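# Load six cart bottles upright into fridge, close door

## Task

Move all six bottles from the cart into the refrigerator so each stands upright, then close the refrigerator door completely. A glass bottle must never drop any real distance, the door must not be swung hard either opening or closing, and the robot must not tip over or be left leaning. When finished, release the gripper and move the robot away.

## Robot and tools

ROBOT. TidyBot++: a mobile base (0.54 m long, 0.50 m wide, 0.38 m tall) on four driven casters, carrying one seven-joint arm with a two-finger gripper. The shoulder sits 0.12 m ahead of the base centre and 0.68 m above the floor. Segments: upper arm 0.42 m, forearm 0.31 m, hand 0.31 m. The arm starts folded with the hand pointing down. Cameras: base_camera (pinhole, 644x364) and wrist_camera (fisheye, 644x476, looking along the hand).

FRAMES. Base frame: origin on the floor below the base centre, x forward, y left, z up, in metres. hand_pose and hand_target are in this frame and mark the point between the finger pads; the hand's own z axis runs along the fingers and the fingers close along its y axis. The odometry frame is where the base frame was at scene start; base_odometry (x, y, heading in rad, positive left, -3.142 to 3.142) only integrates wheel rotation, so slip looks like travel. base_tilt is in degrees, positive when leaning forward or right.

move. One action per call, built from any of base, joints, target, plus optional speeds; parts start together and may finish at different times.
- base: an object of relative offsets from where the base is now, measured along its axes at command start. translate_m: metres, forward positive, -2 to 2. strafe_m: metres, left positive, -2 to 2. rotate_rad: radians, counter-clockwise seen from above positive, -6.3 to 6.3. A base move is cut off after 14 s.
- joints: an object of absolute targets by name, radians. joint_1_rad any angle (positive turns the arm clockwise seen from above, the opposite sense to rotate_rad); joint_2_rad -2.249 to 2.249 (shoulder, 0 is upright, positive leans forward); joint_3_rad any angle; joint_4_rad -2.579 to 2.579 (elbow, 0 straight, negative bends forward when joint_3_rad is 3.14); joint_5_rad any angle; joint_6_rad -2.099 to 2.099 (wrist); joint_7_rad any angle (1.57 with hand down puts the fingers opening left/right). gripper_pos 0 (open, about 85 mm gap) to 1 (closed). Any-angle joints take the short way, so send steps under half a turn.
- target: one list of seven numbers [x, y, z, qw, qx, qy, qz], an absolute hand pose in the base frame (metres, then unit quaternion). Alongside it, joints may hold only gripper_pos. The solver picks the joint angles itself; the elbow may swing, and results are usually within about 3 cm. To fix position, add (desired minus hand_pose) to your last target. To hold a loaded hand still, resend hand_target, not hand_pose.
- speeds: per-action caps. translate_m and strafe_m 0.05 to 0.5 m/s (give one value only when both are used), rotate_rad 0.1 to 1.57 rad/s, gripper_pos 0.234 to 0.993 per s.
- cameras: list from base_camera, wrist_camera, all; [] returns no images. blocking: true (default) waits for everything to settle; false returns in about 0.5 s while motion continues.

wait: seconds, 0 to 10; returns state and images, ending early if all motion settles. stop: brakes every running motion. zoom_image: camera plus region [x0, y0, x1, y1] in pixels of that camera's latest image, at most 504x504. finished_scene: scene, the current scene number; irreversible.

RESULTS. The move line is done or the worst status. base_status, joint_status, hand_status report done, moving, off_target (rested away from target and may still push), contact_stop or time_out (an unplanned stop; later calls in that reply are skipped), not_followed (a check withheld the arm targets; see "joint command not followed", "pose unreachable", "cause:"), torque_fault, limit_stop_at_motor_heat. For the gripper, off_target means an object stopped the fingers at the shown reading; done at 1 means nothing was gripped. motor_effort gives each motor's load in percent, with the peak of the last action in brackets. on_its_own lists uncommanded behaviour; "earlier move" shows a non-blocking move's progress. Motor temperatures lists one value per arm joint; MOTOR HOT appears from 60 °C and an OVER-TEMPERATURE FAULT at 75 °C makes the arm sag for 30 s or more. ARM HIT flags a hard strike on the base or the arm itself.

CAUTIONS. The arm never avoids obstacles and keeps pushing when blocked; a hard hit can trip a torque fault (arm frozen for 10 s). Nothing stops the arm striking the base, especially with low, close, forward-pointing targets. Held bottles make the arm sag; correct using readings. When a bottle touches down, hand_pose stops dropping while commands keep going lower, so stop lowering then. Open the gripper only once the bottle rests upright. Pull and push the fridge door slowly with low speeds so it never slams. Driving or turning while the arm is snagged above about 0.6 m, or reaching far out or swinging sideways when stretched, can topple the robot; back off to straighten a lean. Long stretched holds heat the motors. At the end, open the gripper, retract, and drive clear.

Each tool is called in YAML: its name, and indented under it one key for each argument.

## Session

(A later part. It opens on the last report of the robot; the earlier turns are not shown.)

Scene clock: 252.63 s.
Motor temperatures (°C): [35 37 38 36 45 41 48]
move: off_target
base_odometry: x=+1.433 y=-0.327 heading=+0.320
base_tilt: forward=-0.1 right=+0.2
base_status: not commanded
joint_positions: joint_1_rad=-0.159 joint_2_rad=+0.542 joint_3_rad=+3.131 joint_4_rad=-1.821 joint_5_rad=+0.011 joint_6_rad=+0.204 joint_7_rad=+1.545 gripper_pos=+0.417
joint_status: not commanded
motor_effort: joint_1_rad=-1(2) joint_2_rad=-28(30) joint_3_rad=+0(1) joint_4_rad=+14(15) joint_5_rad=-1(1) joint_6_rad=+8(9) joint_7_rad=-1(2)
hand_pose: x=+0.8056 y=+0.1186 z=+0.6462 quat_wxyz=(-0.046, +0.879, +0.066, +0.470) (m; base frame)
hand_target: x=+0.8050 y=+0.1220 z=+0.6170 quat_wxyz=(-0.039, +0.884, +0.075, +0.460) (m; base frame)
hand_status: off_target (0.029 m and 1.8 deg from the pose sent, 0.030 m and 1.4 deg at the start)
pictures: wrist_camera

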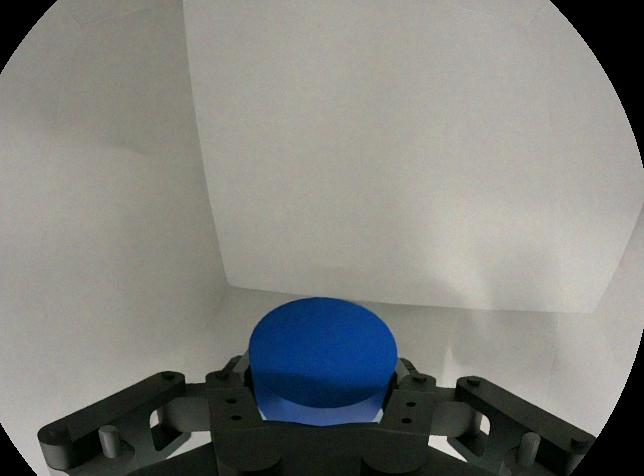

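move:
  target: [0.805, 0.122, 0.640, -0.039, 0.884, 0.075, 0.460]
  cameras: []

move:
  joints: {"gripper_pos": 0.05}
  speeds: {"gripper_pos": 0.234}
  cameras: ["wrist_camera"]

Scene clock: 256.77 s.
Motor temperatures (°C): [35 37 38 36 45 41 48]
move: done
base_odometry: x=+1.433 y=-0.327 heading=+0.320
base_tilt: forward=-0.1 right=+0.2
base_status: not commanded
joint_positions: joint_1_rad=-0.159 joint_2_rad=+0.541 joint_3_rad=+3.131 joint_4_rad=-1.815 joint_5_rad=+0.011 joint_6_rad=+0.194 joint_7_rad=+1.545 gripper_pos=+0.417
joint_status: not commanded
motor_effort: joint_1_rad=-1(2) joint_2_rad=-29(29) joint_3_rad=+0(1) joint_4_rad=+15(15) joint_5_rad=-1(2) joint_6_rad=+8(9) joint_7_rad=-2(2)
hand_pose: x=+0.8061 y=+0.1187 z=+0.6465 quat_wxyz=(-0.046, +0.880, +0.067, +0.468) (m; base frame)
hand_target: x=+0.8050 y=+0.1220 z=+0.6400 quat_wxyz=(-0.039, +0.884, +0.075, +0.460) (m; base frame)
hand_status: done (0.007 m and 1.6 deg from the pose sent, 0.007 m and 1.8 deg at the start)
pictures: none
No camera images: "cameras" was empty.

Scene clock: 259.43 s.
Motor temperatures (°C): [35 37 38 36 45 41 48]
move: done
base_odometry: x=+1.433 y=-0.327 heading=+0.320
base_tilt: forward=-0.1 right=+0.2
base_status: not commanded
joint_positions: joint_1_rad=-0.165 joint_2_rad=+0.541 joint_3_rad=+3.132 joint_4_rad=-1.815 joint_5_rad=+0.011 joint_6_rad=+0.194 joint_7_rad=+1.545 gripper_pos=+0.052
joint_status: all done
motor_effort: joint_1_rad=-2(2) joint_2_rad=-30(32) joint_3_rad=+0(1) joint_4_rad=+14(16) joint_5_rad=-1(1) joint_6_rad=+8(10) joint_7_rad=-1(2)
hand_pose: x=+0.8058 y=+0.1221 z=+0.6468 quat_wxyz=(-0.047, +0.880, +0.069, +0.468) (m; base frame)
hand_target: x=+0.8050 y=+0.1220 z=+0.6400 quat_wxyz=(-0.039, +0.884, +0.075, +0.460) (m; base frame)
hand_status: not commanded
pictures: wrist_camera

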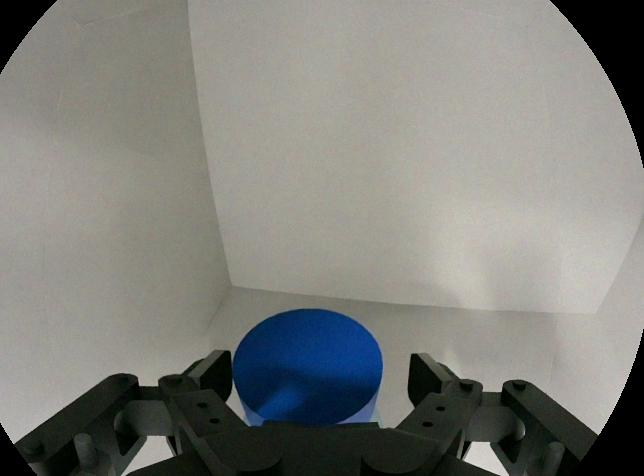

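move:
  target: [0.73, 0.108, 0.70, -0.039, 0.884, 0.075, 0.460]
  cameras: []

move:
  target: [0.52, 0.0, 0.74, 0, 0.887, 0, 0.462]

Scene clock: 264.43 s.
Motor temperatures (°C): [35 37 38 36 45 41 48]
move: off_target
base_odometry: x=+1.433 y=-0.327 heading=+0.320
base_tilt: forward=-0.1 right=+0.2
base_status: not commanded
joint_positions: joint_1_rad=-0.165 joint_2_rad=+0.333 joint_3_rad=+3.132 joint_4_rad=-1.945 joint_5_rad=+0.011 joint_6_rad=+0.159 joint_7_rad=+1.545 gripper_pos=+0.052
joint_status: not commanded
motor_effort: joint_1_rad=-2(2) joint_2_rad=-25(31) joint_3_rad=+0(1) joint_4_rad=+15(15) joint_5_rad=-1(1) joint_6_rad=+8(8) joint_7_rad=-1(2)
hand_pose: x=+0.7512 y=+0.1128 z=+0.7135 quat_wxyz=(-0.048, +0.869, +0.069, +0.487) (m; base frame)
hand_target: x=+0.7300 y=+0.1080 z=+0.7000 quat_wxyz=(-0.039, +0.884, +0.075, +0.460) (m; base frame)
hand_status: off_target (0.026 m and 3.8 deg from the pose sent, 0.094 m and 1.6 deg at the start)
pictures: none
No camera images: "cameras" was empty.

Scene clock: 266.27 s.
Motor temperatures (°C): [35 37 38 35 45 41 48]
move: off_target
base_odometry: x=+1.433 y=-0.327 heading=+0.320
base_tilt: forward=-0.2 right=+0.2
base_status: not commanded
joint_positions: joint_1_rad=-0.037 joint_2_rad=-0.268 joint_3_rad=+3.136 joint_4_rad=-2.393 joint_5_rad=+0.011 joint_6_rad=+0.011 joint_7_rad=+1.545 gripper_pos=+0.052
joint_status: not commanded
motor_effort: joint_1_rad=-2(2) joint_2_rad=-7(26) joint_3_rad=+0(1) joint_4_rad=+16(17) joint_5_rad=-1(1) joint_6_rad=+8(8) joint_7_rad=-1(2)
hand_pose: x=+0.5407 y=+0.0193 z=+0.7612 quat_wxyz=(-0.013, +0.871, +0.012, +0.491) (m; base frame)
hand_target: x=+0.5200 y=+0.0000 z=+0.7400 quat_wxyz=(+0.000, +0.887, +0.000, +0.462) (m; base frame)
hand_status: off_target (0.035 m and 4.4 deg from the pose sent, 0.259 m and 10.3 deg at the start)
pictures: base_camera, wrist_camera

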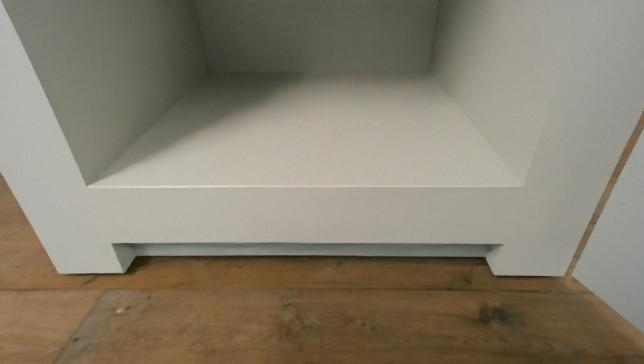

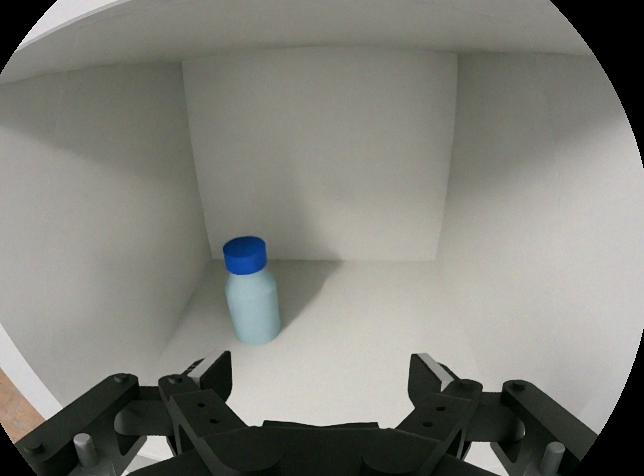

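move:
  base: {"translate_m": -0.55}
  cameras: []

move:
  base: {"translate_m": -0.77, "strafe_m": 0.203, "rotate_rad": -1.969}
  target: [0.50, 0.0, 1.06, 0, 0.887, 0, 0.462]

Scene clock: 280.70 s.
Motor temperatures (°C): [35 37 38 35 45 41 48]
move: done
base_odometry: x=+0.911 y=-0.500 heading=+0.320
base_tilt: forward=-0.2 right=+0.2
base_status: done
joint_positions: joint_1_rad=-0.035 joint_2_rad=-0.280 joint_3_rad=+3.138 joint_4_rad=-2.398 joint_5_rad=+0.011 joint_6_rad=+0.006 joint_7_rad=+1.545 gripper_pos=+0.052
joint_status: not commanded
motor_effort: joint_1_rad=-2(2) joint_2_rad=-7(9) joint_3_rad=+0(1) joint_4_rad=+16(17) joint_5_rad=-1(2) joint_6_rad=+8(9) joint_7_rad=-1(2)
hand_pose: x=+0.5376 y=+0.0179 z=+0.7624 quat_wxyz=(-0.013, +0.870, +0.011, +0.492) (m; base frame)
hand_target: x=+0.5200 y=+0.0000 z=+0.7400 quat_wxyz=(+0.000, +0.887, +0.000, +0.462) (m; base frame)
hand_status: not commanded
pictures: none
No camera images: "cameras" was empty.

Scene clock: 284.00 s.
Motor temperatures (°C): [35 37 38 35 45 41 48]
move: off_target
base_odometry: x=+0.116 y=-0.550 heading=-1.651
base_tilt: forward=-0.1 right=+0.2
base_status: done
joint_positions: joint_1_rad=-0.027 joint_2_rad=-0.324 joint_3_rad=+3.144 joint_4_rad=-1.395 joint_5_rad=+0.011 joint_6_rad=-1.087 joint_7_rad=+1.545 gripper_pos=+0.052
joint_status: not commanded
motor_effort: joint_1_rad=-2(3) joint_2_rad=-6(11) joint_3_rad=+0(2) joint_4_rad=+17(19) joint_5_rad=-1(3) joint_6_rad=+8(8) joint_7_rad=-1(2)
hand_pose: x=+0.5202 y=+0.0080 z=+1.0587 quat_wxyz=(-0.007, +0.882, -0.001, +0.472) (m; base frame)
hand_target: x=+0.5000 y=+0.0000 z=+1.0600 quat_wxyz=(+0.000, +0.887, +0.000, +0.462) (m; base frame)
hand_status: off_target (0.022 m and 1.5 deg from the pose sent, 0.300 m and 4.4 deg at the start)
pictures: base_camera, wrist_camera

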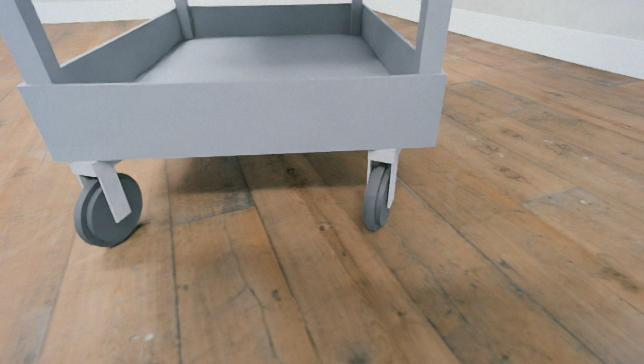

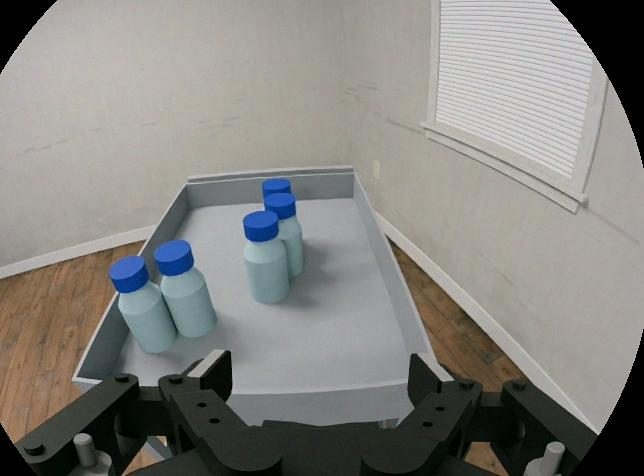

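move:
  base: {"translate_m": 0.22}
  cameras: []

move:
  target: [0.58, 0.072, 0.96, 0, 0.887, 0, 0.462]

Scene clock: 291.63 s.
Motor temperatures (°C): [35 37 38 35 45 41 48]
move: done
base_odometry: x=+0.098 y=-0.769 heading=-1.651
base_tilt: forward=-0.1 right=+0.2
base_status: done
joint_positions: joint_1_rad=-0.027 joint_2_rad=-0.337 joint_3_rad=+3.144 joint_4_rad=-1.393 joint_5_rad=+0.011 joint_6_rad=-1.089 joint_7_rad=+1.545 gripper_pos=+0.052
joint_status: not commanded
motor_effort: joint_1_rad=-1(2) joint_2_rad=-5(10) joint_3_rad=+1(1) joint_4_rad=+17(18) joint_5_rad=-1(1) joint_6_rad=+8(8) joint_7_rad=-1(2)
hand_pose: x=+0.5146 y=+0.0078 z=+1.0645 quat_wxyz=(-0.007, +0.878, -0.001, +0.478) (m; base frame)
hand_target: x=+0.5000 y=+0.0000 z=+1.0600 quat_wxyz=(+0.000, +0.887, +0.000, +0.462) (m; base frame)
hand_status: not commanded
pictures: none
No camera images: "cameras" was empty.

Scene clock: 293.23 s.
Motor temperatures (°C): [35 37 38 35 45 41 48]
move: off_target
base_odometry: x=+0.098 y=-0.769 heading=-1.651
base_tilt: forward=-0.2 right=+0.2
base_status: not commanded
joint_positions: joint_1_rad=+0.016 joint_2_rad=-0.238 joint_3_rad=+2.902 joint_4_rad=-1.615 joint_5_rad=+0.155 joint_6_rad=-0.842 joint_7_rad=+1.311 gripper_pos=+0.052
joint_status: not commanded
motor_effort: joint_1_rad=-2(2) joint_2_rad=-9(11) joint_3_rad=+1(2) joint_4_rad=+18(19) joint_5_rad=+0(1) joint_6_rad=+7(8) joint_7_rad=-1(2)
hand_pose: x=+0.5682 y=+0.0800 z=+0.9641 quat_wxyz=(-0.007, +0.892, +0.014, +0.451) (m; base frame)
hand_target: x=+0.5800 y=+0.0720 z=+0.9600 quat_wxyz=(+0.000, +0.887, +0.000, +0.462) (m; base frame)
hand_status: off_target (0.015 m and 2.2 deg from the pose sent, 0.139 m and 2.2 deg at the start)
pictures: base_camera, wrist_camera

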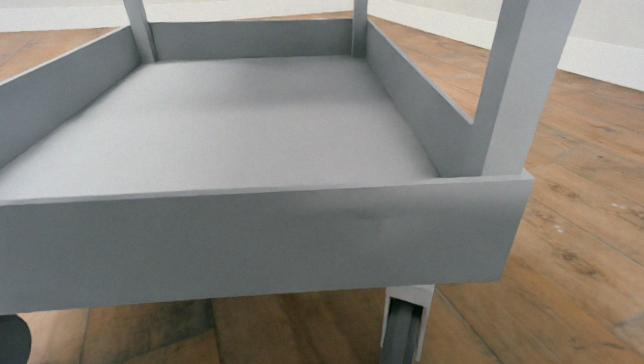

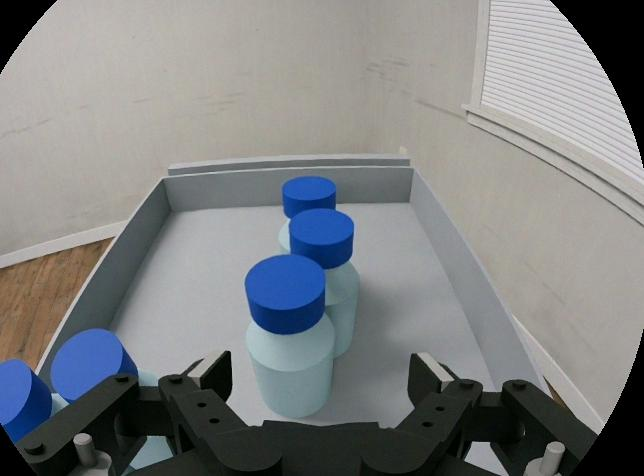

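move:
  target: [0.625, 0.097, 0.933, -0.023, 0.886, 0.044, 0.461]
  cameras: ["wrist_camera"]

Scene clock: 309.90 s.
Motor temperatures (°C): [35 37 38 35 45 41 48]
move: off_target
base_odometry: x=+0.098 y=-0.769 heading=-1.651
base_tilt: forward=-0.1 right=+0.2
base_status: not commanded
joint_positions: joint_1_rad=-0.040 joint_2_rad=-0.135 joint_3_rad=+2.946 joint_4_rad=-1.623 joint_5_rad=+0.156 joint_6_rad=-0.716 joint_7_rad=+1.323 gripper_pos=+0.052
joint_status: not commanded
motor_effort: joint_1_rad=-2(2) joint_2_rad=-13(15) joint_3_rad=+0(2) joint_4_rad=+18(19) joint_5_rad=+0(1) joint_6_rad=+7(8) joint_7_rad=-1(2)
hand_pose: x=+0.6164 y=+0.0946 z=+0.9420 quat_wxyz=(-0.026, +0.889, +0.029, +0.456) (m; base frame)
hand_target: x=+0.6250 y=+0.0970 z=+0.9330 quat_wxyz=(-0.023, +0.886, +0.044, +0.461) (m; base frame)
hand_status: off_target (0.013 m and 1.8 deg from the pose sent, 0.067 m and 4.1 deg at the start)
pictures: wrist_camera

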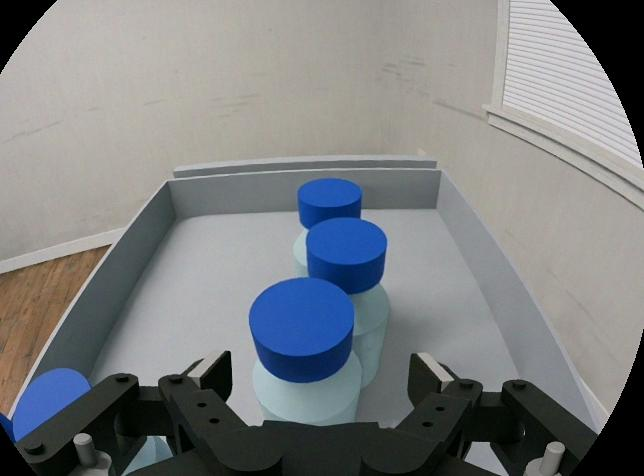

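move:
  target: [0.663, 0.108, 0.908, -0.023, 0.886, 0.044, 0.461]
  cameras: ["wrist_camera"]

Scene clock: 314.57 s.
Motor temperatures (°C): [35 37 38 35 45 41 48]
move: off_target
base_odometry: x=+0.098 y=-0.769 heading=-1.651
base_tilt: forward=-0.1 right=+0.2
base_status: not commanded
joint_positions: joint_1_rad=-0.105 joint_2_rad=-0.042 joint_3_rad=+2.982 joint_4_rad=-1.624 joint_5_rad=+0.213 joint_6_rad=-0.635 joint_7_rad=+1.292 gripper_pos=+0.052
joint_status: not commanded
motor_effort: joint_1_rad=-2(2) joint_2_rad=-16(18) joint_3_rad=+1(1) joint_4_rad=+18(19) joint_5_rad=+0(0) joint_6_rad=+7(8) joint_7_rad=-1(2)
hand_pose: x=+0.6531 y=+0.1077 z=+0.9155 quat_wxyz=(-0.025, +0.890, +0.044, +0.453) (m; base frame)
hand_target: x=+0.6630 y=+0.1080 z=+0.9080 quat_wxyz=(-0.023, +0.886, +0.044, +0.461) (m; base frame)
hand_status: off_target (0.012 m and 1.0 deg from the pose sent, 0.059 m and 1.8 deg at the start)
pictures: wrist_camera

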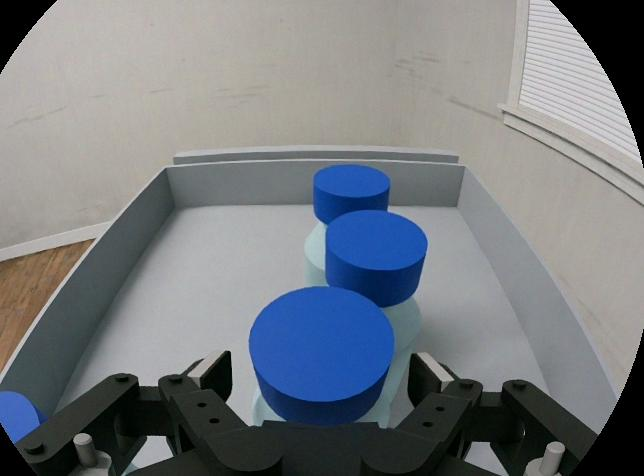

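move:
  joints: {"gripper_pos": 0.6}
  speeds: {"gripper_pos": 0.234}
  cameras: []

move:
  target: [0.655, 0.108, 1.05, -0.023, 0.886, 0.044, 0.461]

Scene clock: 321.03 s.
Motor temperatures (°C): [35 37 38 35 45 41 48]
move: off_target
base_odometry: x=+0.098 y=-0.769 heading=-1.651
base_tilt: forward=-0.1 right=+0.2
base_status: not commanded
joint_positions: joint_1_rad=-0.106 joint_2_rad=-0.042 joint_3_rad=+2.982 joint_4_rad=-1.624 joint_5_rad=+0.213 joint_6_rad=-0.634 joint_7_rad=+1.292 gripper_pos=+0.422
joint_status: gripper_pos off_target (ended at +0.422, target +0.600)
motor_effort: joint_1_rad=-1(2) joint_2_rad=-12(16) joint_3_rad=+1(1) joint_4_rad=+17(18) joint_5_rad=+0(1) joint_6_rad=+7(8) joint_7_rad=-1(2)
hand_pose: x=+0.6532 y=+0.1077 z=+0.9156 quat_wxyz=(-0.025, +0.890, +0.044, +0.454) (m; base frame)
hand_target: x=+0.6630 y=+0.1080 z=+0.9080 quat_wxyz=(-0.023, +0.886, +0.044, +0.461) (m; base frame)
hand_status: not commanded
pictures: none
No camera images: "cameras" was empty.

Scene clock: 322.73 s.
Motor temperatures (°C): [35 37 38 35 45 41 48]
move: done
base_odometry: x=+0.098 y=-0.769 heading=-1.651
base_tilt: forward=-0.1 right=+0.2
base_status: not commanded
joint_positions: joint_1_rad=-0.153 joint_2_rad=+0.009 joint_3_rad=+3.010 joint_4_rad=-1.182 joint_5_rad=+0.206 joint_6_rad=-0.993 joint_7_rad=+1.332 gripper_pos=+0.422
joint_status: not commanded
motor_effort: joint_1_rad=-1(2) joint_2_rad=-21(23) joint_3_rad=+0(2) joint_4_rad=+21(25) joint_5_rad=+2(3) joint_6_rad=+11(14) joint_7_rad=+0(2)
hand_pose: x=+0.6584 y=+0.1032 z=+1.0450 quat_wxyz=(-0.020, +0.882, +0.030, +0.469) (m; base frame)
hand_target: x=+0.6550 y=+0.1080 z=+1.0500 quat_wxyz=(-0.023, +0.886, +0.044, +0.461) (m; base frame)
hand_status: done (0.008 m and 1.9 deg from the pose sent, 0.134 m and 1.0 deg at the start)
pictures: base_camera, wrist_camera

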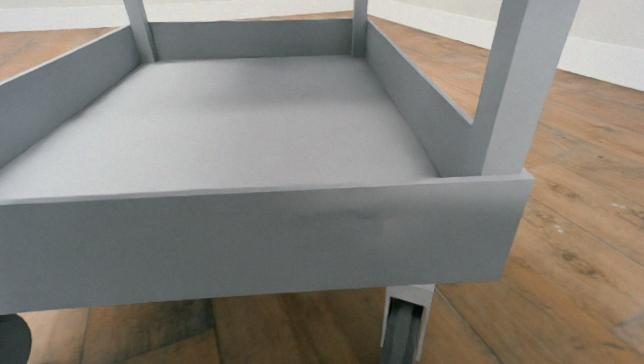

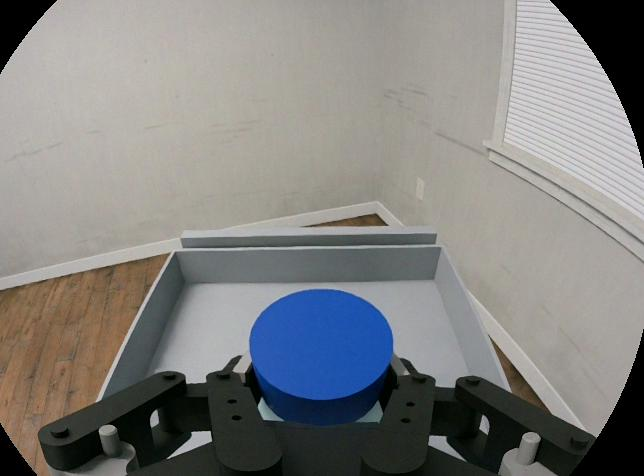

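move:
  base: {"translate_m": -0.35}
  target: [0.60, 0.03, 1.07, 0, 0.887, 0, 0.462]
  cameras: []

move:
  base: {"translate_m": 0.017, "strafe_m": 0.788, "rotate_rad": 1.971}
  target: [0.53, 0.0, 0.75, 0, 0.887, 0, 0.462]

Scene clock: 330.57 s.
Motor temperatures (°C): [35 37 38 36 44 41 48]
move: off_target
base_odometry: x=+0.127 y=-0.420 heading=-1.652
base_tilt: forward=-0.1 right=+0.2
base_status: done
joint_positions: joint_1_rad=-0.054 joint_2_rad=-0.087 joint_3_rad=+3.061 joint_4_rad=-1.194 joint_5_rad=+0.126 joint_6_rad=-1.072 joint_7_rad=+1.418 gripper_pos=+0.422
joint_status: not commanded
motor_effort: joint_1_rad=-2(4) joint_2_rad=-17(25) joint_3_rad=+0(3) joint_4_rad=+21(22) joint_5_rad=+0(2) joint_6_rad=+11(13) joint_7_rad=-1(2)
hand_pose: x=+0.6170 y=+0.0372 z=+1.0654 quat_wxyz=(-0.001, +0.885, -0.005, +0.466) (m; base frame)
hand_target: x=+0.6000 y=+0.0300 z=+1.0700 quat_wxyz=(+0.000, +0.887, +0.000, +0.462) (m; base frame)
hand_status: off_target (0.019 m and 0.8 deg from the pose sent, 0.097 m and 4.2 deg at the start)
pictures: none
No camera images: "cameras" was empty.

Scene clock: 333.93 s.
Motor temperatures (°C): [35 37 38 36 44 41 48]
move: off_target
base_odometry: x=+0.911 y=-0.501 heading=+0.320
base_tilt: forward=-0.1 right=+0.2
base_status: done
joint_positions: joint_1_rad=-0.034 joint_2_rad=-0.233 joint_3_rad=+3.137 joint_4_rad=-2.370 joint_5_rad=+0.038 joint_6_rad=-0.157 joint_7_rad=+1.531 gripper_pos=+0.422
joint_status: not commanded
motor_effort: joint_1_rad=-1(5) joint_2_rad=-11(20) joint_3_rad=+0(4) joint_4_rad=+19(22) joint_5_rad=-1(2) joint_6_rad=+10(12) joint_7_rad=-1(2)
hand_pose: x=+0.5203 y=+0.0148 z=+0.7164 quat_wxyz=(-0.005, +0.911, +0.015, +0.411) (m; base frame)
hand_target: x=+0.5300 y=+0.0000 z=+0.7500 quat_wxyz=(+0.000, +0.887, +0.000, +0.462) (m; base frame)
hand_status: off_target (0.038 m and 6.7 deg from the pose sent, 0.329 m and 0.8 deg at the start)
pictures: base_camera, wrist_camera

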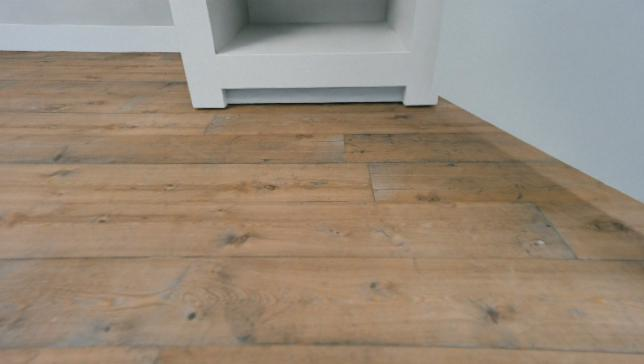

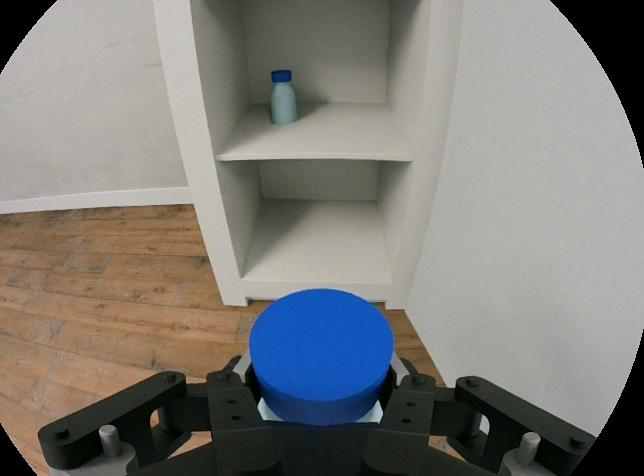

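move:
  base: {"translate_m": 0.55}
  speeds: {"translate_m": 0.35}
  cameras: ["base_camera"]

move:
  target: [0.66, -0.05, 0.72, 0.02, 0.887, -0.037, 0.462]
  cameras: []

move:
  target: [0.80, -0.122, 0.68, 0.039, 0.884, -0.075, 0.460]
  cameras: ["wrist_camera"]

Scene clock: 341.00 s.
Motor temperatures (°C): [35 37 38 36 44 41 48]
move: done
base_odometry: x=+1.433 y=-0.328 heading=+0.319
base_tilt: forward=-0.1 right=+0.2
base_status: done
joint_positions: joint_1_rad=-0.034 joint_2_rad=-0.241 joint_3_rad=+3.138 joint_4_rad=-2.374 joint_5_rad=+0.037 joint_6_rad=-0.152 joint_7_rad=+1.531 gripper_pos=+0.422
joint_status: not commanded
motor_effort: joint_1_rad=-1(2) joint_2_rad=-10(12) joint_3_rad=+0(1) joint_4_rad=+19(20) joint_5_rad=-1(1) joint_6_rad=+10(11) joint_7_rad=-1(2)
hand_pose: x=+0.5193 y=+0.0147 z=+0.7187 quat_wxyz=(-0.005, +0.910, +0.015, +0.415) (m; base frame)
hand_target: x=+0.5300 y=+0.0000 z=+0.7500 quat_wxyz=(+0.000, +0.887, +0.000, +0.462) (m; base frame)
hand_status: not commanded
pictures: base_camera

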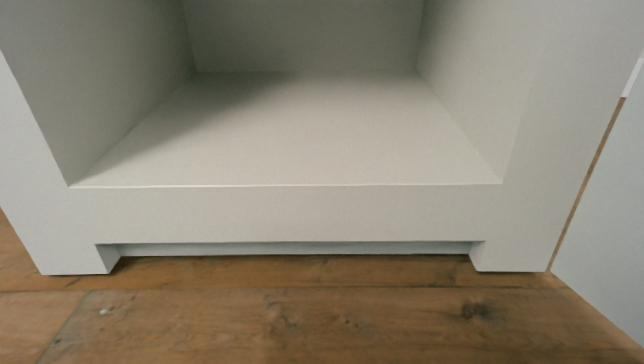

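Scene clock: 342.53 s.
Motor temperatures (°C): [35 37 38 36 44 41 48]
move: off_target
base_odometry: x=+1.433 y=-0.328 heading=+0.319
base_tilt: forward=-0.1 right=+0.2
base_status: not commanded
joint_positions: joint_1_rad=+0.134 joint_2_rad=+0.112 joint_3_rad=+3.103 joint_4_rad=-2.190 joint_5_rad=+0.046 joint_6_rad=+0.008 joint_7_rad=+1.531 gripper_pos=+0.422
joint_status: not commanded
motor_effort: joint_1_rad=-1(2) joint_2_rad=-21(22) joint_3_rad=+0(1) joint_4_rad=+18(20) joint_5_rad=-1(1) joint_6_rad=+11(11) joint_7_rad=-1(2)
hand_pose: x=+0.6309 y=-0.0475 z=+0.6844 quat_wxyz=(+0.019, +0.910, -0.042, +0.411) (m; base frame)
hand_target: x=+0.6600 y=-0.0500 z=+0.7200 quat_wxyz=(+0.020, +0.886, -0.037, +0.462) (m; base frame)
hand_status: off_target (0.046 m and 6.4 deg from the pose sent, 0.155 m and 8.9 deg at the start)
pictures: none
No camera images: "cameras" was empty.

Scene clock: 344.07 s.
Motor temperatures (°C): [35 37 38 36 44 41 48]
move: off_target
base_odometry: x=+1.433 y=-0.328 heading=+0.319
base_tilt: forward=-0.1 right=+0.2
base_status: not commanded
joint_positions: joint_1_rad=+0.179 joint_2_rad=+0.470 joint_3_rad=+3.103 joint_4_rad=-1.809 joint_5_rad=+0.045 joint_6_rad=+0.010 joint_7_rad=+1.531 gripper_pos=+0.422
joint_status: not commanded
motor_effort: joint_1_rad=-1(2) joint_2_rad=-34(35) joint_3_rad=+0(1) joint_4_rad=+18(19) joint_5_rad=-1(1) joint_6_rad=+11(11) joint_7_rad=-1(2)
hand_pose: x=+0.7795 y=-0.0936 z=+0.6524 quat_wxyz=(+0.023, +0.904, -0.066, +0.422) (m; base frame)
hand_target: x=+0.8000 y=-0.1220 z=+0.6800 quat_wxyz=(+0.039, +0.884, -0.075, +0.460) (m; base frame)
hand_status: off_target (0.045 m and 5.4 deg from the pose sent, 0.185 m and 7.8 deg at the start)
pictures: wrist_camera

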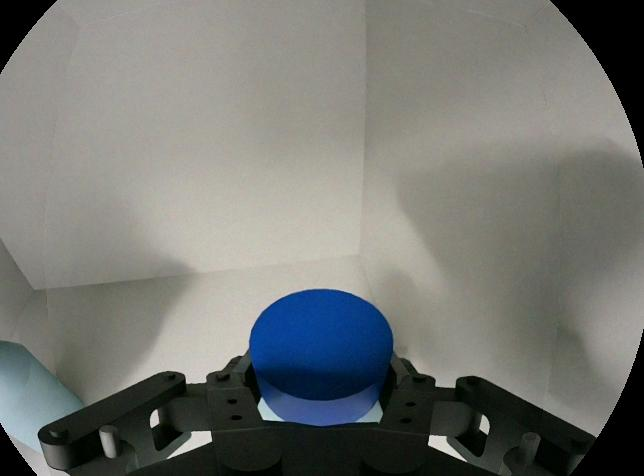

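move:
  target: [0.815, -0.118, 0.672, 0.032, 0.869, -0.057, 0.490]
  cameras: ["wrist_camera"]

Scene clock: 349.33 s.
Motor temperatures (°C): [35 38 38 36 44 41 48]
move: off_target
base_odometry: x=+1.433 y=-0.328 heading=+0.319
base_tilt: forward=-0.1 right=+0.2
base_status: not commanded
joint_positions: joint_1_rad=+0.227 joint_2_rad=+0.516 joint_3_rad=+3.071 joint_4_rad=-1.809 joint_5_rad=+0.078 joint_6_rad=+0.133 joint_7_rad=+1.531 gripper_pos=+0.422
joint_status: not commanded
motor_effort: joint_1_rad=+0(2) joint_2_rad=-35(36) joint_3_rad=+0(1) joint_4_rad=+18(18) joint_5_rad=-1(2) joint_6_rad=+11(12) joint_7_rad=-1(2)
hand_pose: x=+0.7994 y=-0.1085 z=+0.6522 quat_wxyz=(+0.027, +0.887, -0.063, +0.457) (m; base frame)
hand_target: x=+0.8150 y=-0.1180 z=+0.6720 quat_wxyz=(+0.032, +0.869, -0.057, +0.490) (m; base frame)
hand_status: off_target (0.027 m and 4.4 deg from the pose sent, 0.047 m and 8.9 deg at the start)
pictures: wrist_camera

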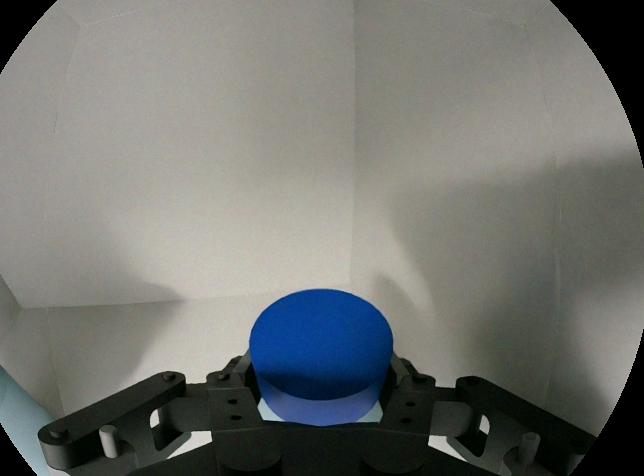

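move:
  target: [0.815, -0.115, 0.656, 0.032, 0.869, -0.057, 0.490]
  cameras: []

move:
  target: [0.815, -0.115, 0.646, 0.032, 0.869, -0.057, 0.490]
  cameras: []

move:
  target: [0.815, -0.115, 0.637, 0.032, 0.869, -0.057, 0.490]
  cameras: ["wrist_camera"]

Scene clock: 355.07 s.
Motor temperatures (°C): [35 38 38 36 44 41 48]
move: off_target
base_odometry: x=+1.433 y=-0.328 heading=+0.319
base_tilt: forward=-0.1 right=+0.2
base_status: not commanded
joint_positions: joint_1_rad=+0.225 joint_2_rad=+0.536 joint_3_rad=+3.073 joint_4_rad=-1.817 joint_5_rad=+0.078 joint_6_rad=+0.181 joint_7_rad=+1.531 gripper_pos=+0.422
joint_status: not commanded
motor_effort: joint_1_rad=+1(1) joint_2_rad=-33(35) joint_3_rad=+1(1) joint_4_rad=+17(18) joint_5_rad=-1(2) joint_6_rad=+11(12) joint_7_rad=-2(2)
hand_pose: x=+0.8045 y=-0.1083 z=+0.6473 quat_wxyz=(+0.026, +0.882, -0.062, +0.466) (m; base frame)
hand_target: x=+0.8150 y=-0.1150 z=+0.6560 quat_wxyz=(+0.032, +0.869, -0.057, +0.490) (m; base frame)
hand_status: off_target (0.015 m and 3.2 deg from the pose sent, 0.017 m and 4.4 deg at the start)
pictures: none
No camera images: "cameras" was empty.

Scene clock: 355.63 s.
Motor temperatures (°C): [35 38 38 36 44 41 48]
move: off_target
base_odometry: x=+1.433 y=-0.328 heading=+0.319
base_tilt: forward=-0.1 right=+0.2
base_status: not commanded
joint_positions: joint_1_rad=+0.225 joint_2_rad=+0.543 joint_3_rad=+3.074 joint_4_rad=-1.822 joint_5_rad=+0.079 joint_6_rad=+0.208 joint_7_rad=+1.531 gripper_pos=+0.422
joint_status: not commanded
motor_effort: joint_1_rad=+0(1) joint_2_rad=-33(33) joint_3_rad=+0(1) joint_4_rad=+17(17) joint_5_rad=-2(2) joint_6_rad=+11(11) joint_7_rad=-1(2)
hand_pose: x=+0.8070 y=-0.1082 z=+0.6471 quat_wxyz=(+0.026, +0.879, -0.061, +0.473) (m; base frame)
hand_target: x=+0.8150 y=-0.1150 z=+0.6460 quat_wxyz=(+0.032, +0.869, -0.057, +0.490) (m; base frame)
hand_status: off_target (0.011 m and 2.4 deg from the pose sent, 0.013 m and 3.2 deg at the start)
pictures: none
No camera images: "cameras" was empty.

Scene clock: 356.20 s.
Motor temperatures (°C): [35 38 38 36 44 41 48]
move: off_target
base_odometry: x=+1.433 y=-0.328 heading=+0.319
base_tilt: forward=-0.1 right=+0.2
base_status: not commanded
joint_positions: joint_1_rad=+0.225 joint_2_rad=+0.550 joint_3_rad=+3.074 joint_4_rad=-1.827 joint_5_rad=+0.079 joint_6_rad=+0.236 joint_7_rad=+1.531 gripper_pos=+0.422
joint_status: not commanded
motor_effort: joint_1_rad=+0(1) joint_2_rad=-32(33) joint_3_rad=+0(1) joint_4_rad=+17(17) joint_5_rad=-1(2) joint_6_rad=+11(11) joint_7_rad=-1(3)
hand_pose: x=+0.8095 y=-0.1082 z=+0.6470 quat_wxyz=(+0.025, +0.875, -0.061, +0.480) (m; base frame)
hand_target: x=+0.8150 y=-0.1150 z=+0.6370 quat_wxyz=(+0.032, +0.869, -0.057, +0.490) (m; base frame)
hand_status: off_target (0.013 m and 1.6 deg from the pose sent, 0.015 m and 2.4 deg at the start)
pictures: wrist_camera

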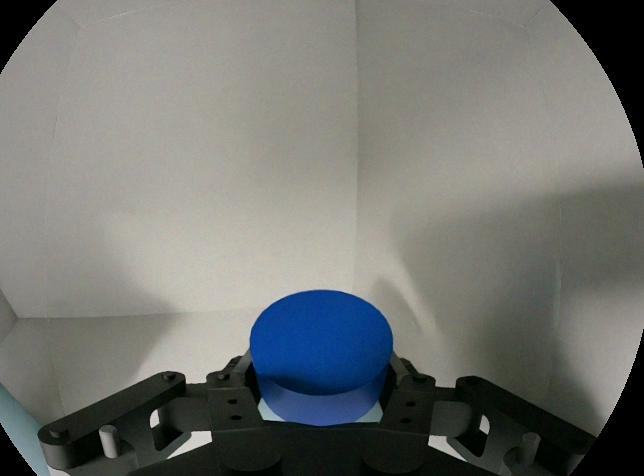

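move:
  target: [0.813, -0.115, 0.651, 0.033, 0.876, -0.058, 0.477]
  cameras: []

move:
  joints: {"gripper_pos": 0.15}
  speeds: {"gripper_pos": 0.234}
  cameras: ["wrist_camera"]

Scene clock: 360.60 s.
Motor temperatures (°C): [35 38 38 36 44 41 48]
move: done
base_odometry: x=+1.433 y=-0.328 heading=+0.319
base_tilt: forward=-0.1 right=+0.2
base_status: not commanded
joint_positions: joint_1_rad=+0.225 joint_2_rad=+0.550 joint_3_rad=+3.073 joint_4_rad=-1.814 joint_5_rad=+0.079 joint_6_rad=+0.212 joint_7_rad=+1.531 gripper_pos=+0.422
joint_status: not commanded
motor_effort: joint_1_rad=+1(2) joint_2_rad=-29(31) joint_3_rad=+1(2) joint_4_rad=+16(16) joint_5_rad=-2(2) joint_6_rad=+10(11) joint_7_rad=-1(2)
hand_pose: x=+0.8104 y=-0.1082 z=+0.6471 quat_wxyz=(+0.025, +0.878, -0.061, +0.475) (m; base frame)
hand_target: x=+0.8130 y=-0.1150 z=+0.6510 quat_wxyz=(+0.033, +0.876, -0.058, +0.477) (m; base frame)
hand_status: done (0.008 m and 1.0 deg from the pose sent, 0.009 m and 1.0 deg at the start)
pictures: none
No camera images: "cameras" was empty.

Scene clock: 362.83 s.
Motor temperatures (°C): [35 38 38 36 44 41 48]
move: done
base_odometry: x=+1.433 y=-0.328 heading=+0.319
base_tilt: forward=-0.1 right=+0.2
base_status: not commanded
joint_positions: joint_1_rad=+0.217 joint_2_rad=+0.550 joint_3_rad=+3.072 joint_4_rad=-1.814 joint_5_rad=+0.079 joint_6_rad=+0.212 joint_7_rad=+1.531 gripper_pos=+0.154
joint_status: all done
motor_effort: joint_1_rad=+5(5) joint_2_rad=-31(34) joint_3_rad=+3(4) joint_4_rad=+14(16) joint_5_rad=-2(2) joint_6_rad=+8(10) joint_7_rad=-1(2)
hand_pose: x=+0.8114 y=-0.1022 z=+0.6471 quat_wxyz=(+0.023, +0.878, -0.058, +0.475) (m; base frame)
hand_target: x=+0.8130 y=-0.1150 z=+0.6510 quat_wxyz=(+0.033, +0.876, -0.058, +0.477) (m; base frame)
hand_status: not commanded
pictures: wrist_camera

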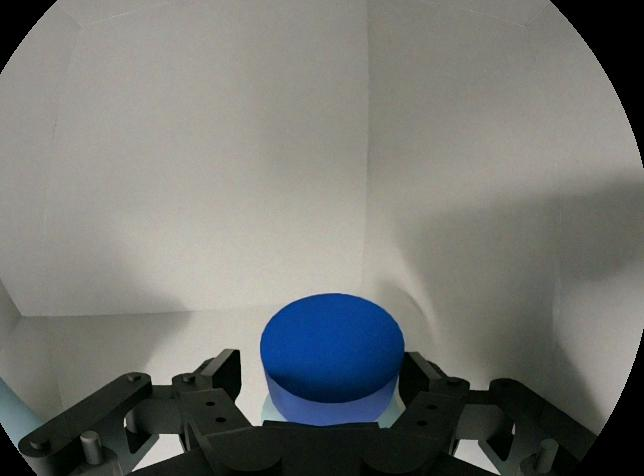

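move:
  joints: {"gripper_pos": 0.28}
  speeds: {"gripper_pos": 0.234}
  cameras: ["wrist_camera"]

Scene clock: 367.97 s.
Motor temperatures (°C): [35 38 38 36 44 41 48]
move: done
base_odometry: x=+1.433 y=-0.328 heading=+0.319
base_tilt: forward=-0.1 right=+0.2
base_status: not commanded
joint_positions: joint_1_rad=+0.217 joint_2_rad=+0.550 joint_3_rad=+3.074 joint_4_rad=-1.814 joint_5_rad=+0.079 joint_6_rad=+0.212 joint_7_rad=+1.531 gripper_pos=+0.280
joint_status: all done
motor_effort: joint_1_rad=-2(4) joint_2_rad=-30(31) joint_3_rad=-1(4) joint_4_rad=+14(15) joint_5_rad=-1(2) joint_6_rad=+7(9) joint_7_rad=-2(2)
hand_pose: x=+0.8112 y=-0.1034 z=+0.6471 quat_wxyz=(+0.024, +0.878, -0.058, +0.475) (m; base frame)
hand_target: x=+0.8130 y=-0.1150 z=+0.6510 quat_wxyz=(+0.033, +0.876, -0.058, +0.477) (m; base frame)
hand_status: not commanded
pictures: wrist_camera

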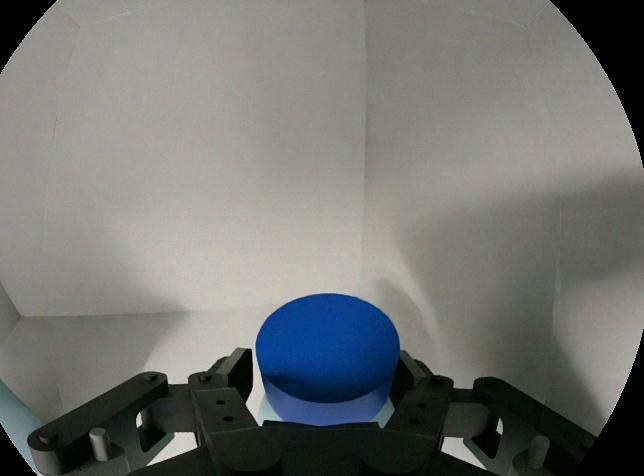

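move:
  target: [0.735, -0.106, 0.703, 0.033, 0.876, -0.058, 0.477]
  cameras: []

move:
  target: [0.53, 0.0, 0.76, 0, 0.887, 0, 0.462]
  cameras: ["wrist_camera"]

Scene clock: 372.53 s.
Motor temperatures (°C): [35 38 38 36 44 41 48]
move: off_target
base_odometry: x=+1.433 y=-0.328 heading=+0.319
base_tilt: forward=-0.1 right=+0.2
base_status: not commanded
joint_positions: joint_1_rad=+0.264 joint_2_rad=+0.347 joint_3_rad=+3.048 joint_4_rad=-1.957 joint_5_rad=+0.083 joint_6_rad=+0.211 joint_7_rad=+1.531 gripper_pos=+0.280
joint_status: not commanded
motor_effort: joint_1_rad=-1(2) joint_2_rad=-25(31) joint_3_rad=-1(2) joint_4_rad=+15(15) joint_5_rad=-1(2) joint_6_rad=+8(8) joint_7_rad=-1(2)
hand_pose: x=+0.7552 y=-0.1074 z=+0.7132 quat_wxyz=(+0.033, +0.863, -0.062, +0.500) (m; base frame)
hand_target: x=+0.7350 y=-0.1060 z=+0.7030 quat_wxyz=(+0.033, +0.876, -0.058, +0.477) (m; base frame)
hand_status: off_target (0.023 m and 3.1 deg from the pose sent, 0.095 m and 1.1 deg at the start)
pictures: none
No camera images: "cameras" was empty.

Scene clock: 374.40 s.
Motor temperatures (°C): [35 39 38 36 44 41 48]
move: off_target
base_odometry: x=+1.433 y=-0.328 heading=+0.319
base_tilt: forward=-0.1 right=+0.2
base_status: not commanded
joint_positions: joint_1_rad=+0.017 joint_2_rad=-0.273 joint_3_rad=+3.131 joint_4_rad=-2.321 joint_5_rad=+0.038 joint_6_rad=-0.063 joint_7_rad=+1.533 gripper_pos=+0.280
joint_status: not commanded
motor_effort: joint_1_rad=-1(3) joint_2_rad=-7(26) joint_3_rad=+0(1) joint_4_rad=+17(17) joint_5_rad=-1(1) joint_6_rad=+8(8) joint_7_rad=-1(2)
hand_pose: x=+0.5515 y=-0.0022 z=+0.7820 quat_wxyz=(+0.004, +0.870, -0.003, +0.492) (m; base frame)
hand_target: x=+0.5300 y=+0.0000 z=+0.7600 quat_wxyz=(+0.000, +0.887, +0.000, +0.462) (m; base frame)
hand_status: off_target (0.031 m and 4.0 deg from the pose sent, 0.254 m and 9.6 deg at the start)
pictures: wrist_camera

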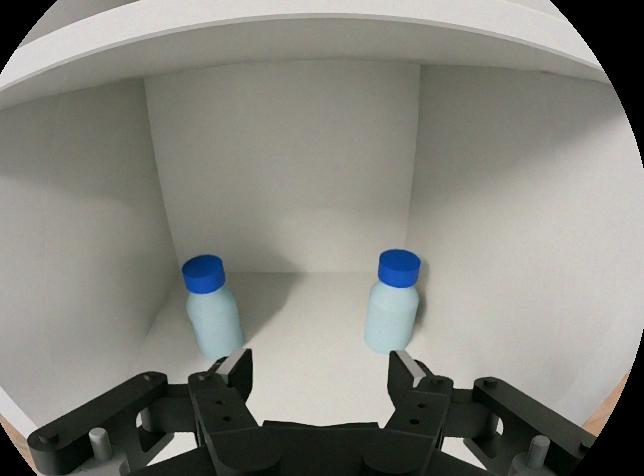

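move:
  base: {"translate_m": -0.5}
  joints: {"gripper_pos": 0.05}
  cameras: []

move:
  base: {"translate_m": -0.806, "strafe_m": 0.251, "rotate_rad": -1.97}
  target: [0.52, 0.0, 1.06, 0, 0.887, 0, 0.462]

move:
  base: {"translate_m": 0.24}

Scene clock: 382.87 s.
Motor temperatures (°C): [35 38 38 36 44 41 48]
move: done
base_odometry: x=+0.958 y=-0.485 heading=+0.318
base_tilt: forward=-0.2 right=+0.2
base_status: done
joint_positions: joint_1_rad=+0.013 joint_2_rad=-0.287 joint_3_rad=+3.137 joint_4_rad=-2.327 joint_5_rad=+0.037 joint_6_rad=-0.070 joint_7_rad=+1.533 gripper_pos=+0.052
joint_status: all done
motor_effort: joint_1_rad=-2(3) joint_2_rad=-7(9) joint_3_rad=+0(1) joint_4_rad=+17(18) joint_5_rad=-1(1) joint_6_rad=+8(8) joint_7_rad=-1(2)
hand_pose: x=+0.5475 y=-0.0032 z=+0.7836 quat_wxyz=(+0.004, +0.870, -0.004, +0.493) (m; base frame)
hand_target: x=+0.5300 y=+0.0000 z=+0.7600 quat_wxyz=(+0.000, +0.887, +0.000, +0.462) (m; base frame)
hand_status: not commanded
pictures: none
No camera images: "cameras" was empty.

Scene clock: 386.30 s.
Motor temperatures (°C): [35 38 38 36 44 41 48]
move: off_target
base_odometry: x=+0.114 y=-0.499 heading=-1.653
base_tilt: forward=-0.2 right=+0.2
base_status: done
joint_positions: joint_1_rad=+0.010 joint_2_rad=-0.287 joint_3_rad=+3.142 joint_4_rad=-1.374 joint_5_rad=+0.036 joint_6_rad=-1.066 joint_7_rad=+1.533 gripper_pos=+0.052
joint_status: not commanded
motor_effort: joint_1_rad=-1(3) joint_2_rad=-7(11) joint_3_rad=+1(2) joint_4_rad=+17(19) joint_5_rad=-1(2) joint_6_rad=+8(8) joint_7_rad=-1(2)
hand_pose: x=+0.5380 y=-0.0130 z=+1.0606 quat_wxyz=(+0.011, +0.880, -0.021, +0.475) (m; base frame)
hand_target: x=+0.5200 y=+0.0000 z=+1.0600 quat_wxyz=(+0.000, +0.887, +0.000, +0.462) (m; base frame)
hand_status: off_target (0.022 m and 3.2 deg from the pose sent, 0.278 m and 4.2 deg at the start)
pictures: base_camera, wrist_camera

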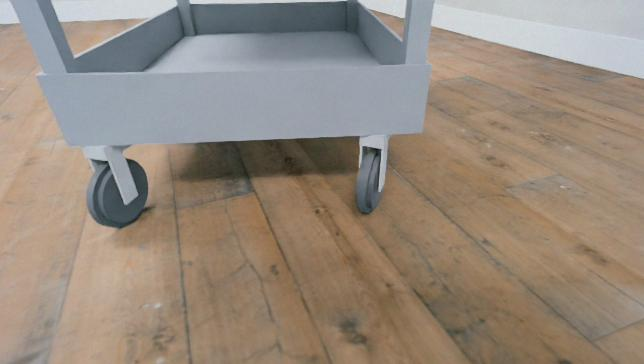

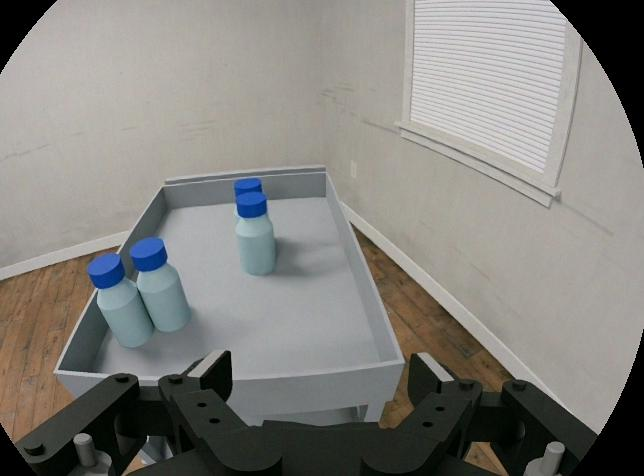

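Scene clock: 388.03 s.
Motor temperatures (°C): [35 38 38 36 44 41 48]
move: done
base_odometry: x=+0.094 y=-0.738 heading=-1.654
base_tilt: forward=-0.2 right=+0.2
base_status: done
joint_positions: joint_1_rad=+0.010 joint_2_rad=-0.295 joint_3_rad=+3.142 joint_4_rad=-1.372 joint_5_rad=+0.036 joint_6_rad=-1.068 joint_7_rad=+1.533 gripper_pos=+0.052
joint_status: not commanded
motor_effort: joint_1_rad=-2(2) joint_2_rad=-7(11) joint_3_rad=+0(1) joint_4_rad=+17(18) joint_5_rad=+0(1) joint_6_rad=+8(8) joint_7_rad=-1(2)
hand_pose: x=+0.5344 y=-0.0129 z=+1.0643 quat_wxyz=(+0.011, +0.878, -0.021, +0.478) (m; base frame)
hand_target: x=+0.5200 y=+0.0000 z=+1.0600 quat_wxyz=(+0.000, +0.887, +0.000, +0.462) (m; base frame)
hand_status: not commanded
pictures: base_camera, wrist_camera

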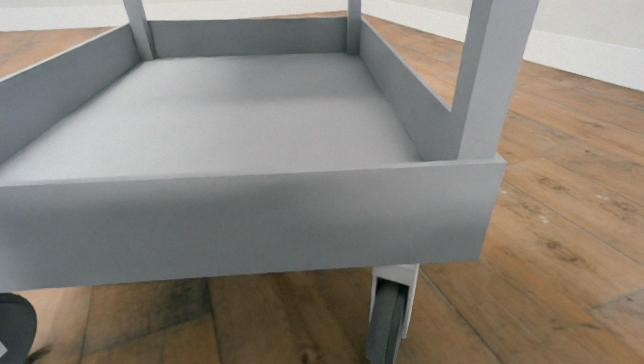

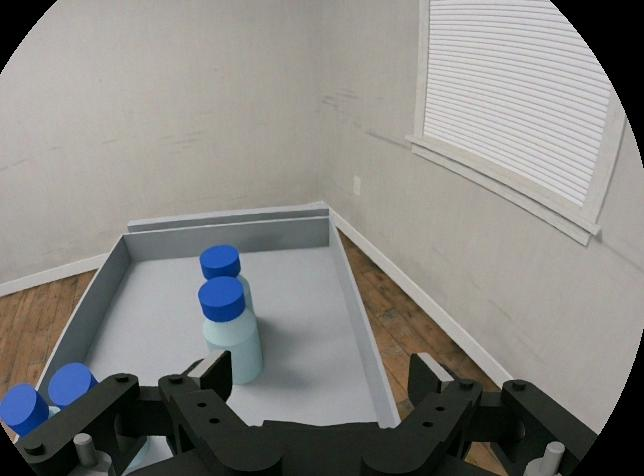

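move:
  target: [0.668, 0.08, 0.968, 0, 0.887, 0, 0.462]
  cameras: ["wrist_camera"]

Scene clock: 397.07 s.
Motor temperatures (°C): [35 38 38 36 44 41 48]
move: off_target
base_odometry: x=+0.094 y=-0.738 heading=-1.654
base_tilt: forward=-0.1 right=+0.2
base_status: not commanded
joint_positions: joint_1_rad=-0.116 joint_2_rad=-0.020 joint_3_rad=+3.041 joint_4_rad=-1.421 joint_5_rad=+0.259 joint_6_rad=-0.843 joint_7_rad=+1.250 gripper_pos=+0.052
joint_status: not commanded
motor_effort: joint_1_rad=-2(2) joint_2_rad=-17(20) joint_3_rad=+0(1) joint_4_rad=+18(19) joint_5_rad=+1(1) joint_6_rad=+7(8) joint_7_rad=-2(2)
hand_pose: x=+0.6610 y=+0.0606 z=+0.9692 quat_wxyz=(+0.006, +0.894, -0.010, +0.448) (m; base frame)
hand_target: x=+0.6680 y=+0.0800 z=+0.9680 quat_wxyz=(+0.000, +0.887, +0.000, +0.462) (m; base frame)
hand_status: off_target (0.021 m and 2.3 deg from the pose sent, 0.189 m and 3.5 deg at the start)
pictures: wrist_camera

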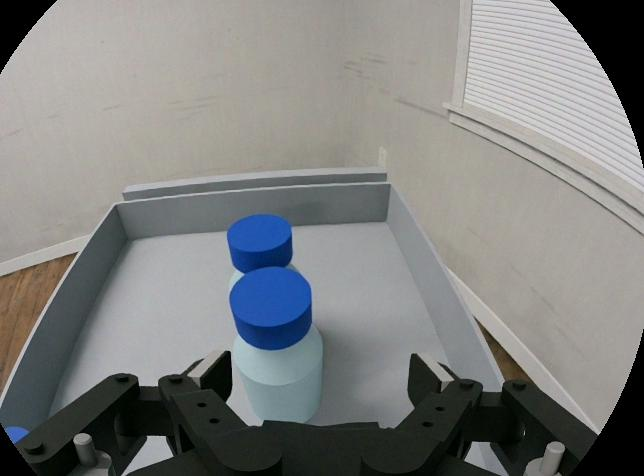

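move:
  target: [0.70, 0.105, 0.945, 0, 0.887, 0, 0.462]
  cameras: ["wrist_camera"]

Scene clock: 401.60 s.
Motor temperatures (°C): [35 38 38 36 44 41 48]
move: off_target
base_odometry: x=+0.094 y=-0.738 heading=-1.654
base_tilt: forward=-0.1 right=+0.2
base_status: not commanded
joint_positions: joint_1_rad=-0.227 joint_2_rad=+0.050 joint_3_rad=+3.056 joint_4_rad=-1.421 joint_5_rad=+0.349 joint_6_rad=-0.793 joint_7_rad=+1.142 gripper_pos=+0.052
joint_status: not commanded
motor_effort: joint_1_rad=-2(2) joint_2_rad=-19(21) joint_3_rad=+0(1) joint_4_rad=+18(19) joint_5_rad=+1(2) joint_6_rad=+7(7) joint_7_rad=-1(2)
hand_pose: x=+0.6854 y=+0.1035 z=+0.9476 quat_wxyz=(-0.001, +0.894, +0.005, +0.449) (m; base frame)
hand_target: x=+0.7000 y=+0.1050 z=+0.9450 quat_wxyz=(+0.000, +0.887, +0.000, +0.462) (m; base frame)
hand_status: off_target (0.015 m and 1.8 deg from the pose sent, 0.064 m and 2.3 deg at the start)
pictures: wrist_camera

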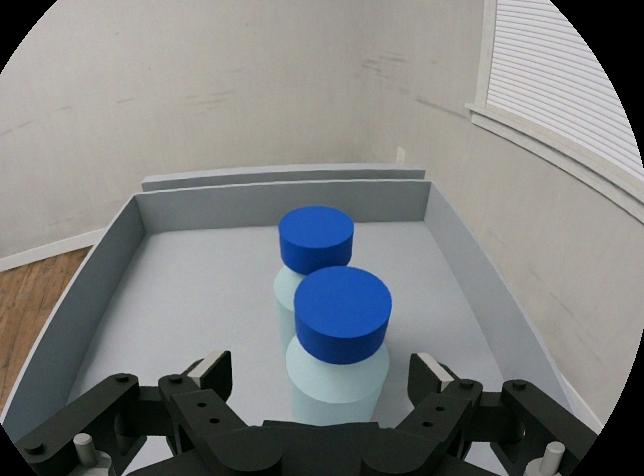

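move:
  target: [0.725, 0.088, 0.93, 0, 0.887, 0, 0.462]
  cameras: []

move:
  target: [0.745, 0.088, 0.914, 0, 0.887, 0, 0.462]
  cameras: ["wrist_camera"]

Scene clock: 405.37 s.
Motor temperatures (°C): [35 38 38 36 44 41 48]
move: off_target
base_odometry: x=+0.094 y=-0.738 heading=-1.654
base_tilt: forward=-0.1 right=+0.2
base_status: not commanded
joint_positions: joint_1_rad=-0.227 joint_2_rad=+0.087 joint_3_rad=+3.122 joint_4_rad=-1.421 joint_5_rad=+0.335 joint_6_rad=-0.727 joint_7_rad=+1.164 gripper_pos=+0.052
joint_status: not commanded
motor_effort: joint_1_rad=-2(3) joint_2_rad=-20(22) joint_3_rad=+0(1) joint_4_rad=+18(19) joint_5_rad=+1(1) joint_6_rad=+7(7) joint_7_rad=-1(2)
hand_pose: x=+0.7119 y=+0.0801 z=+0.9400 quat_wxyz=(+0.007, +0.889, -0.008, +0.458) (m; base frame)
hand_target: x=+0.7250 y=+0.0880 z=+0.9300 quat_wxyz=(+0.000, +0.887, +0.000, +0.462) (m; base frame)
hand_status: off_target (0.018 m and 1.3 deg from the pose sent, 0.046 m and 1.8 deg at the start)
pictures: none
No camera images: "cameras" was empty.

Scene clock: 406.17 s.
Motor temperatures (°C): [35 38 38 36 44 41 48]
move: off_target
base_odometry: x=+0.094 y=-0.738 heading=-1.654
base_tilt: forward=-0.1 right=+0.2
base_status: not commanded
joint_positions: joint_1_rad=-0.245 joint_2_rad=+0.130 joint_3_rad=+3.159 joint_4_rad=-1.421 joint_5_rad=+0.332 joint_6_rad=-0.677 joint_7_rad=+1.164 gripper_pos=+0.052
joint_status: not commanded
motor_effort: joint_1_rad=-1(2) joint_2_rad=-22(23) joint_3_rad=+1(2) joint_4_rad=+18(18) joint_5_rad=+1(2) joint_6_rad=+7(7) joint_7_rad=-1(2)
hand_pose: x=+0.7324 y=+0.0788 z=+0.9255 quat_wxyz=(+0.008, +0.888, -0.009, +0.460) (m; base frame)
hand_target: x=+0.7450 y=+0.0880 z=+0.9140 quat_wxyz=(+0.000, +0.887, +0.000, +0.462) (m; base frame)
hand_status: off_target (0.019 m and 1.4 deg from the pose sent, 0.043 m and 1.3 deg at the start)
pictures: wrist_camera

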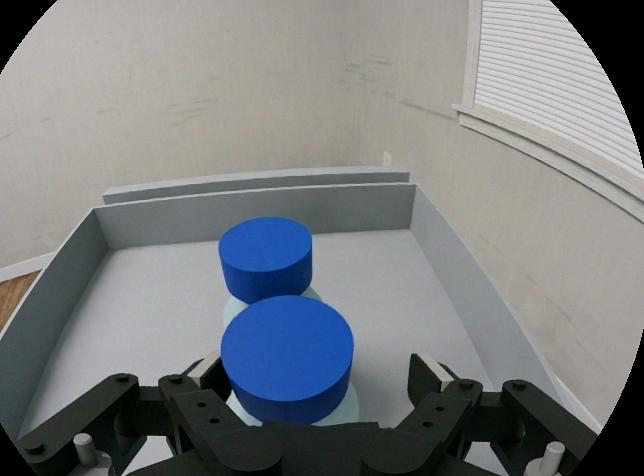

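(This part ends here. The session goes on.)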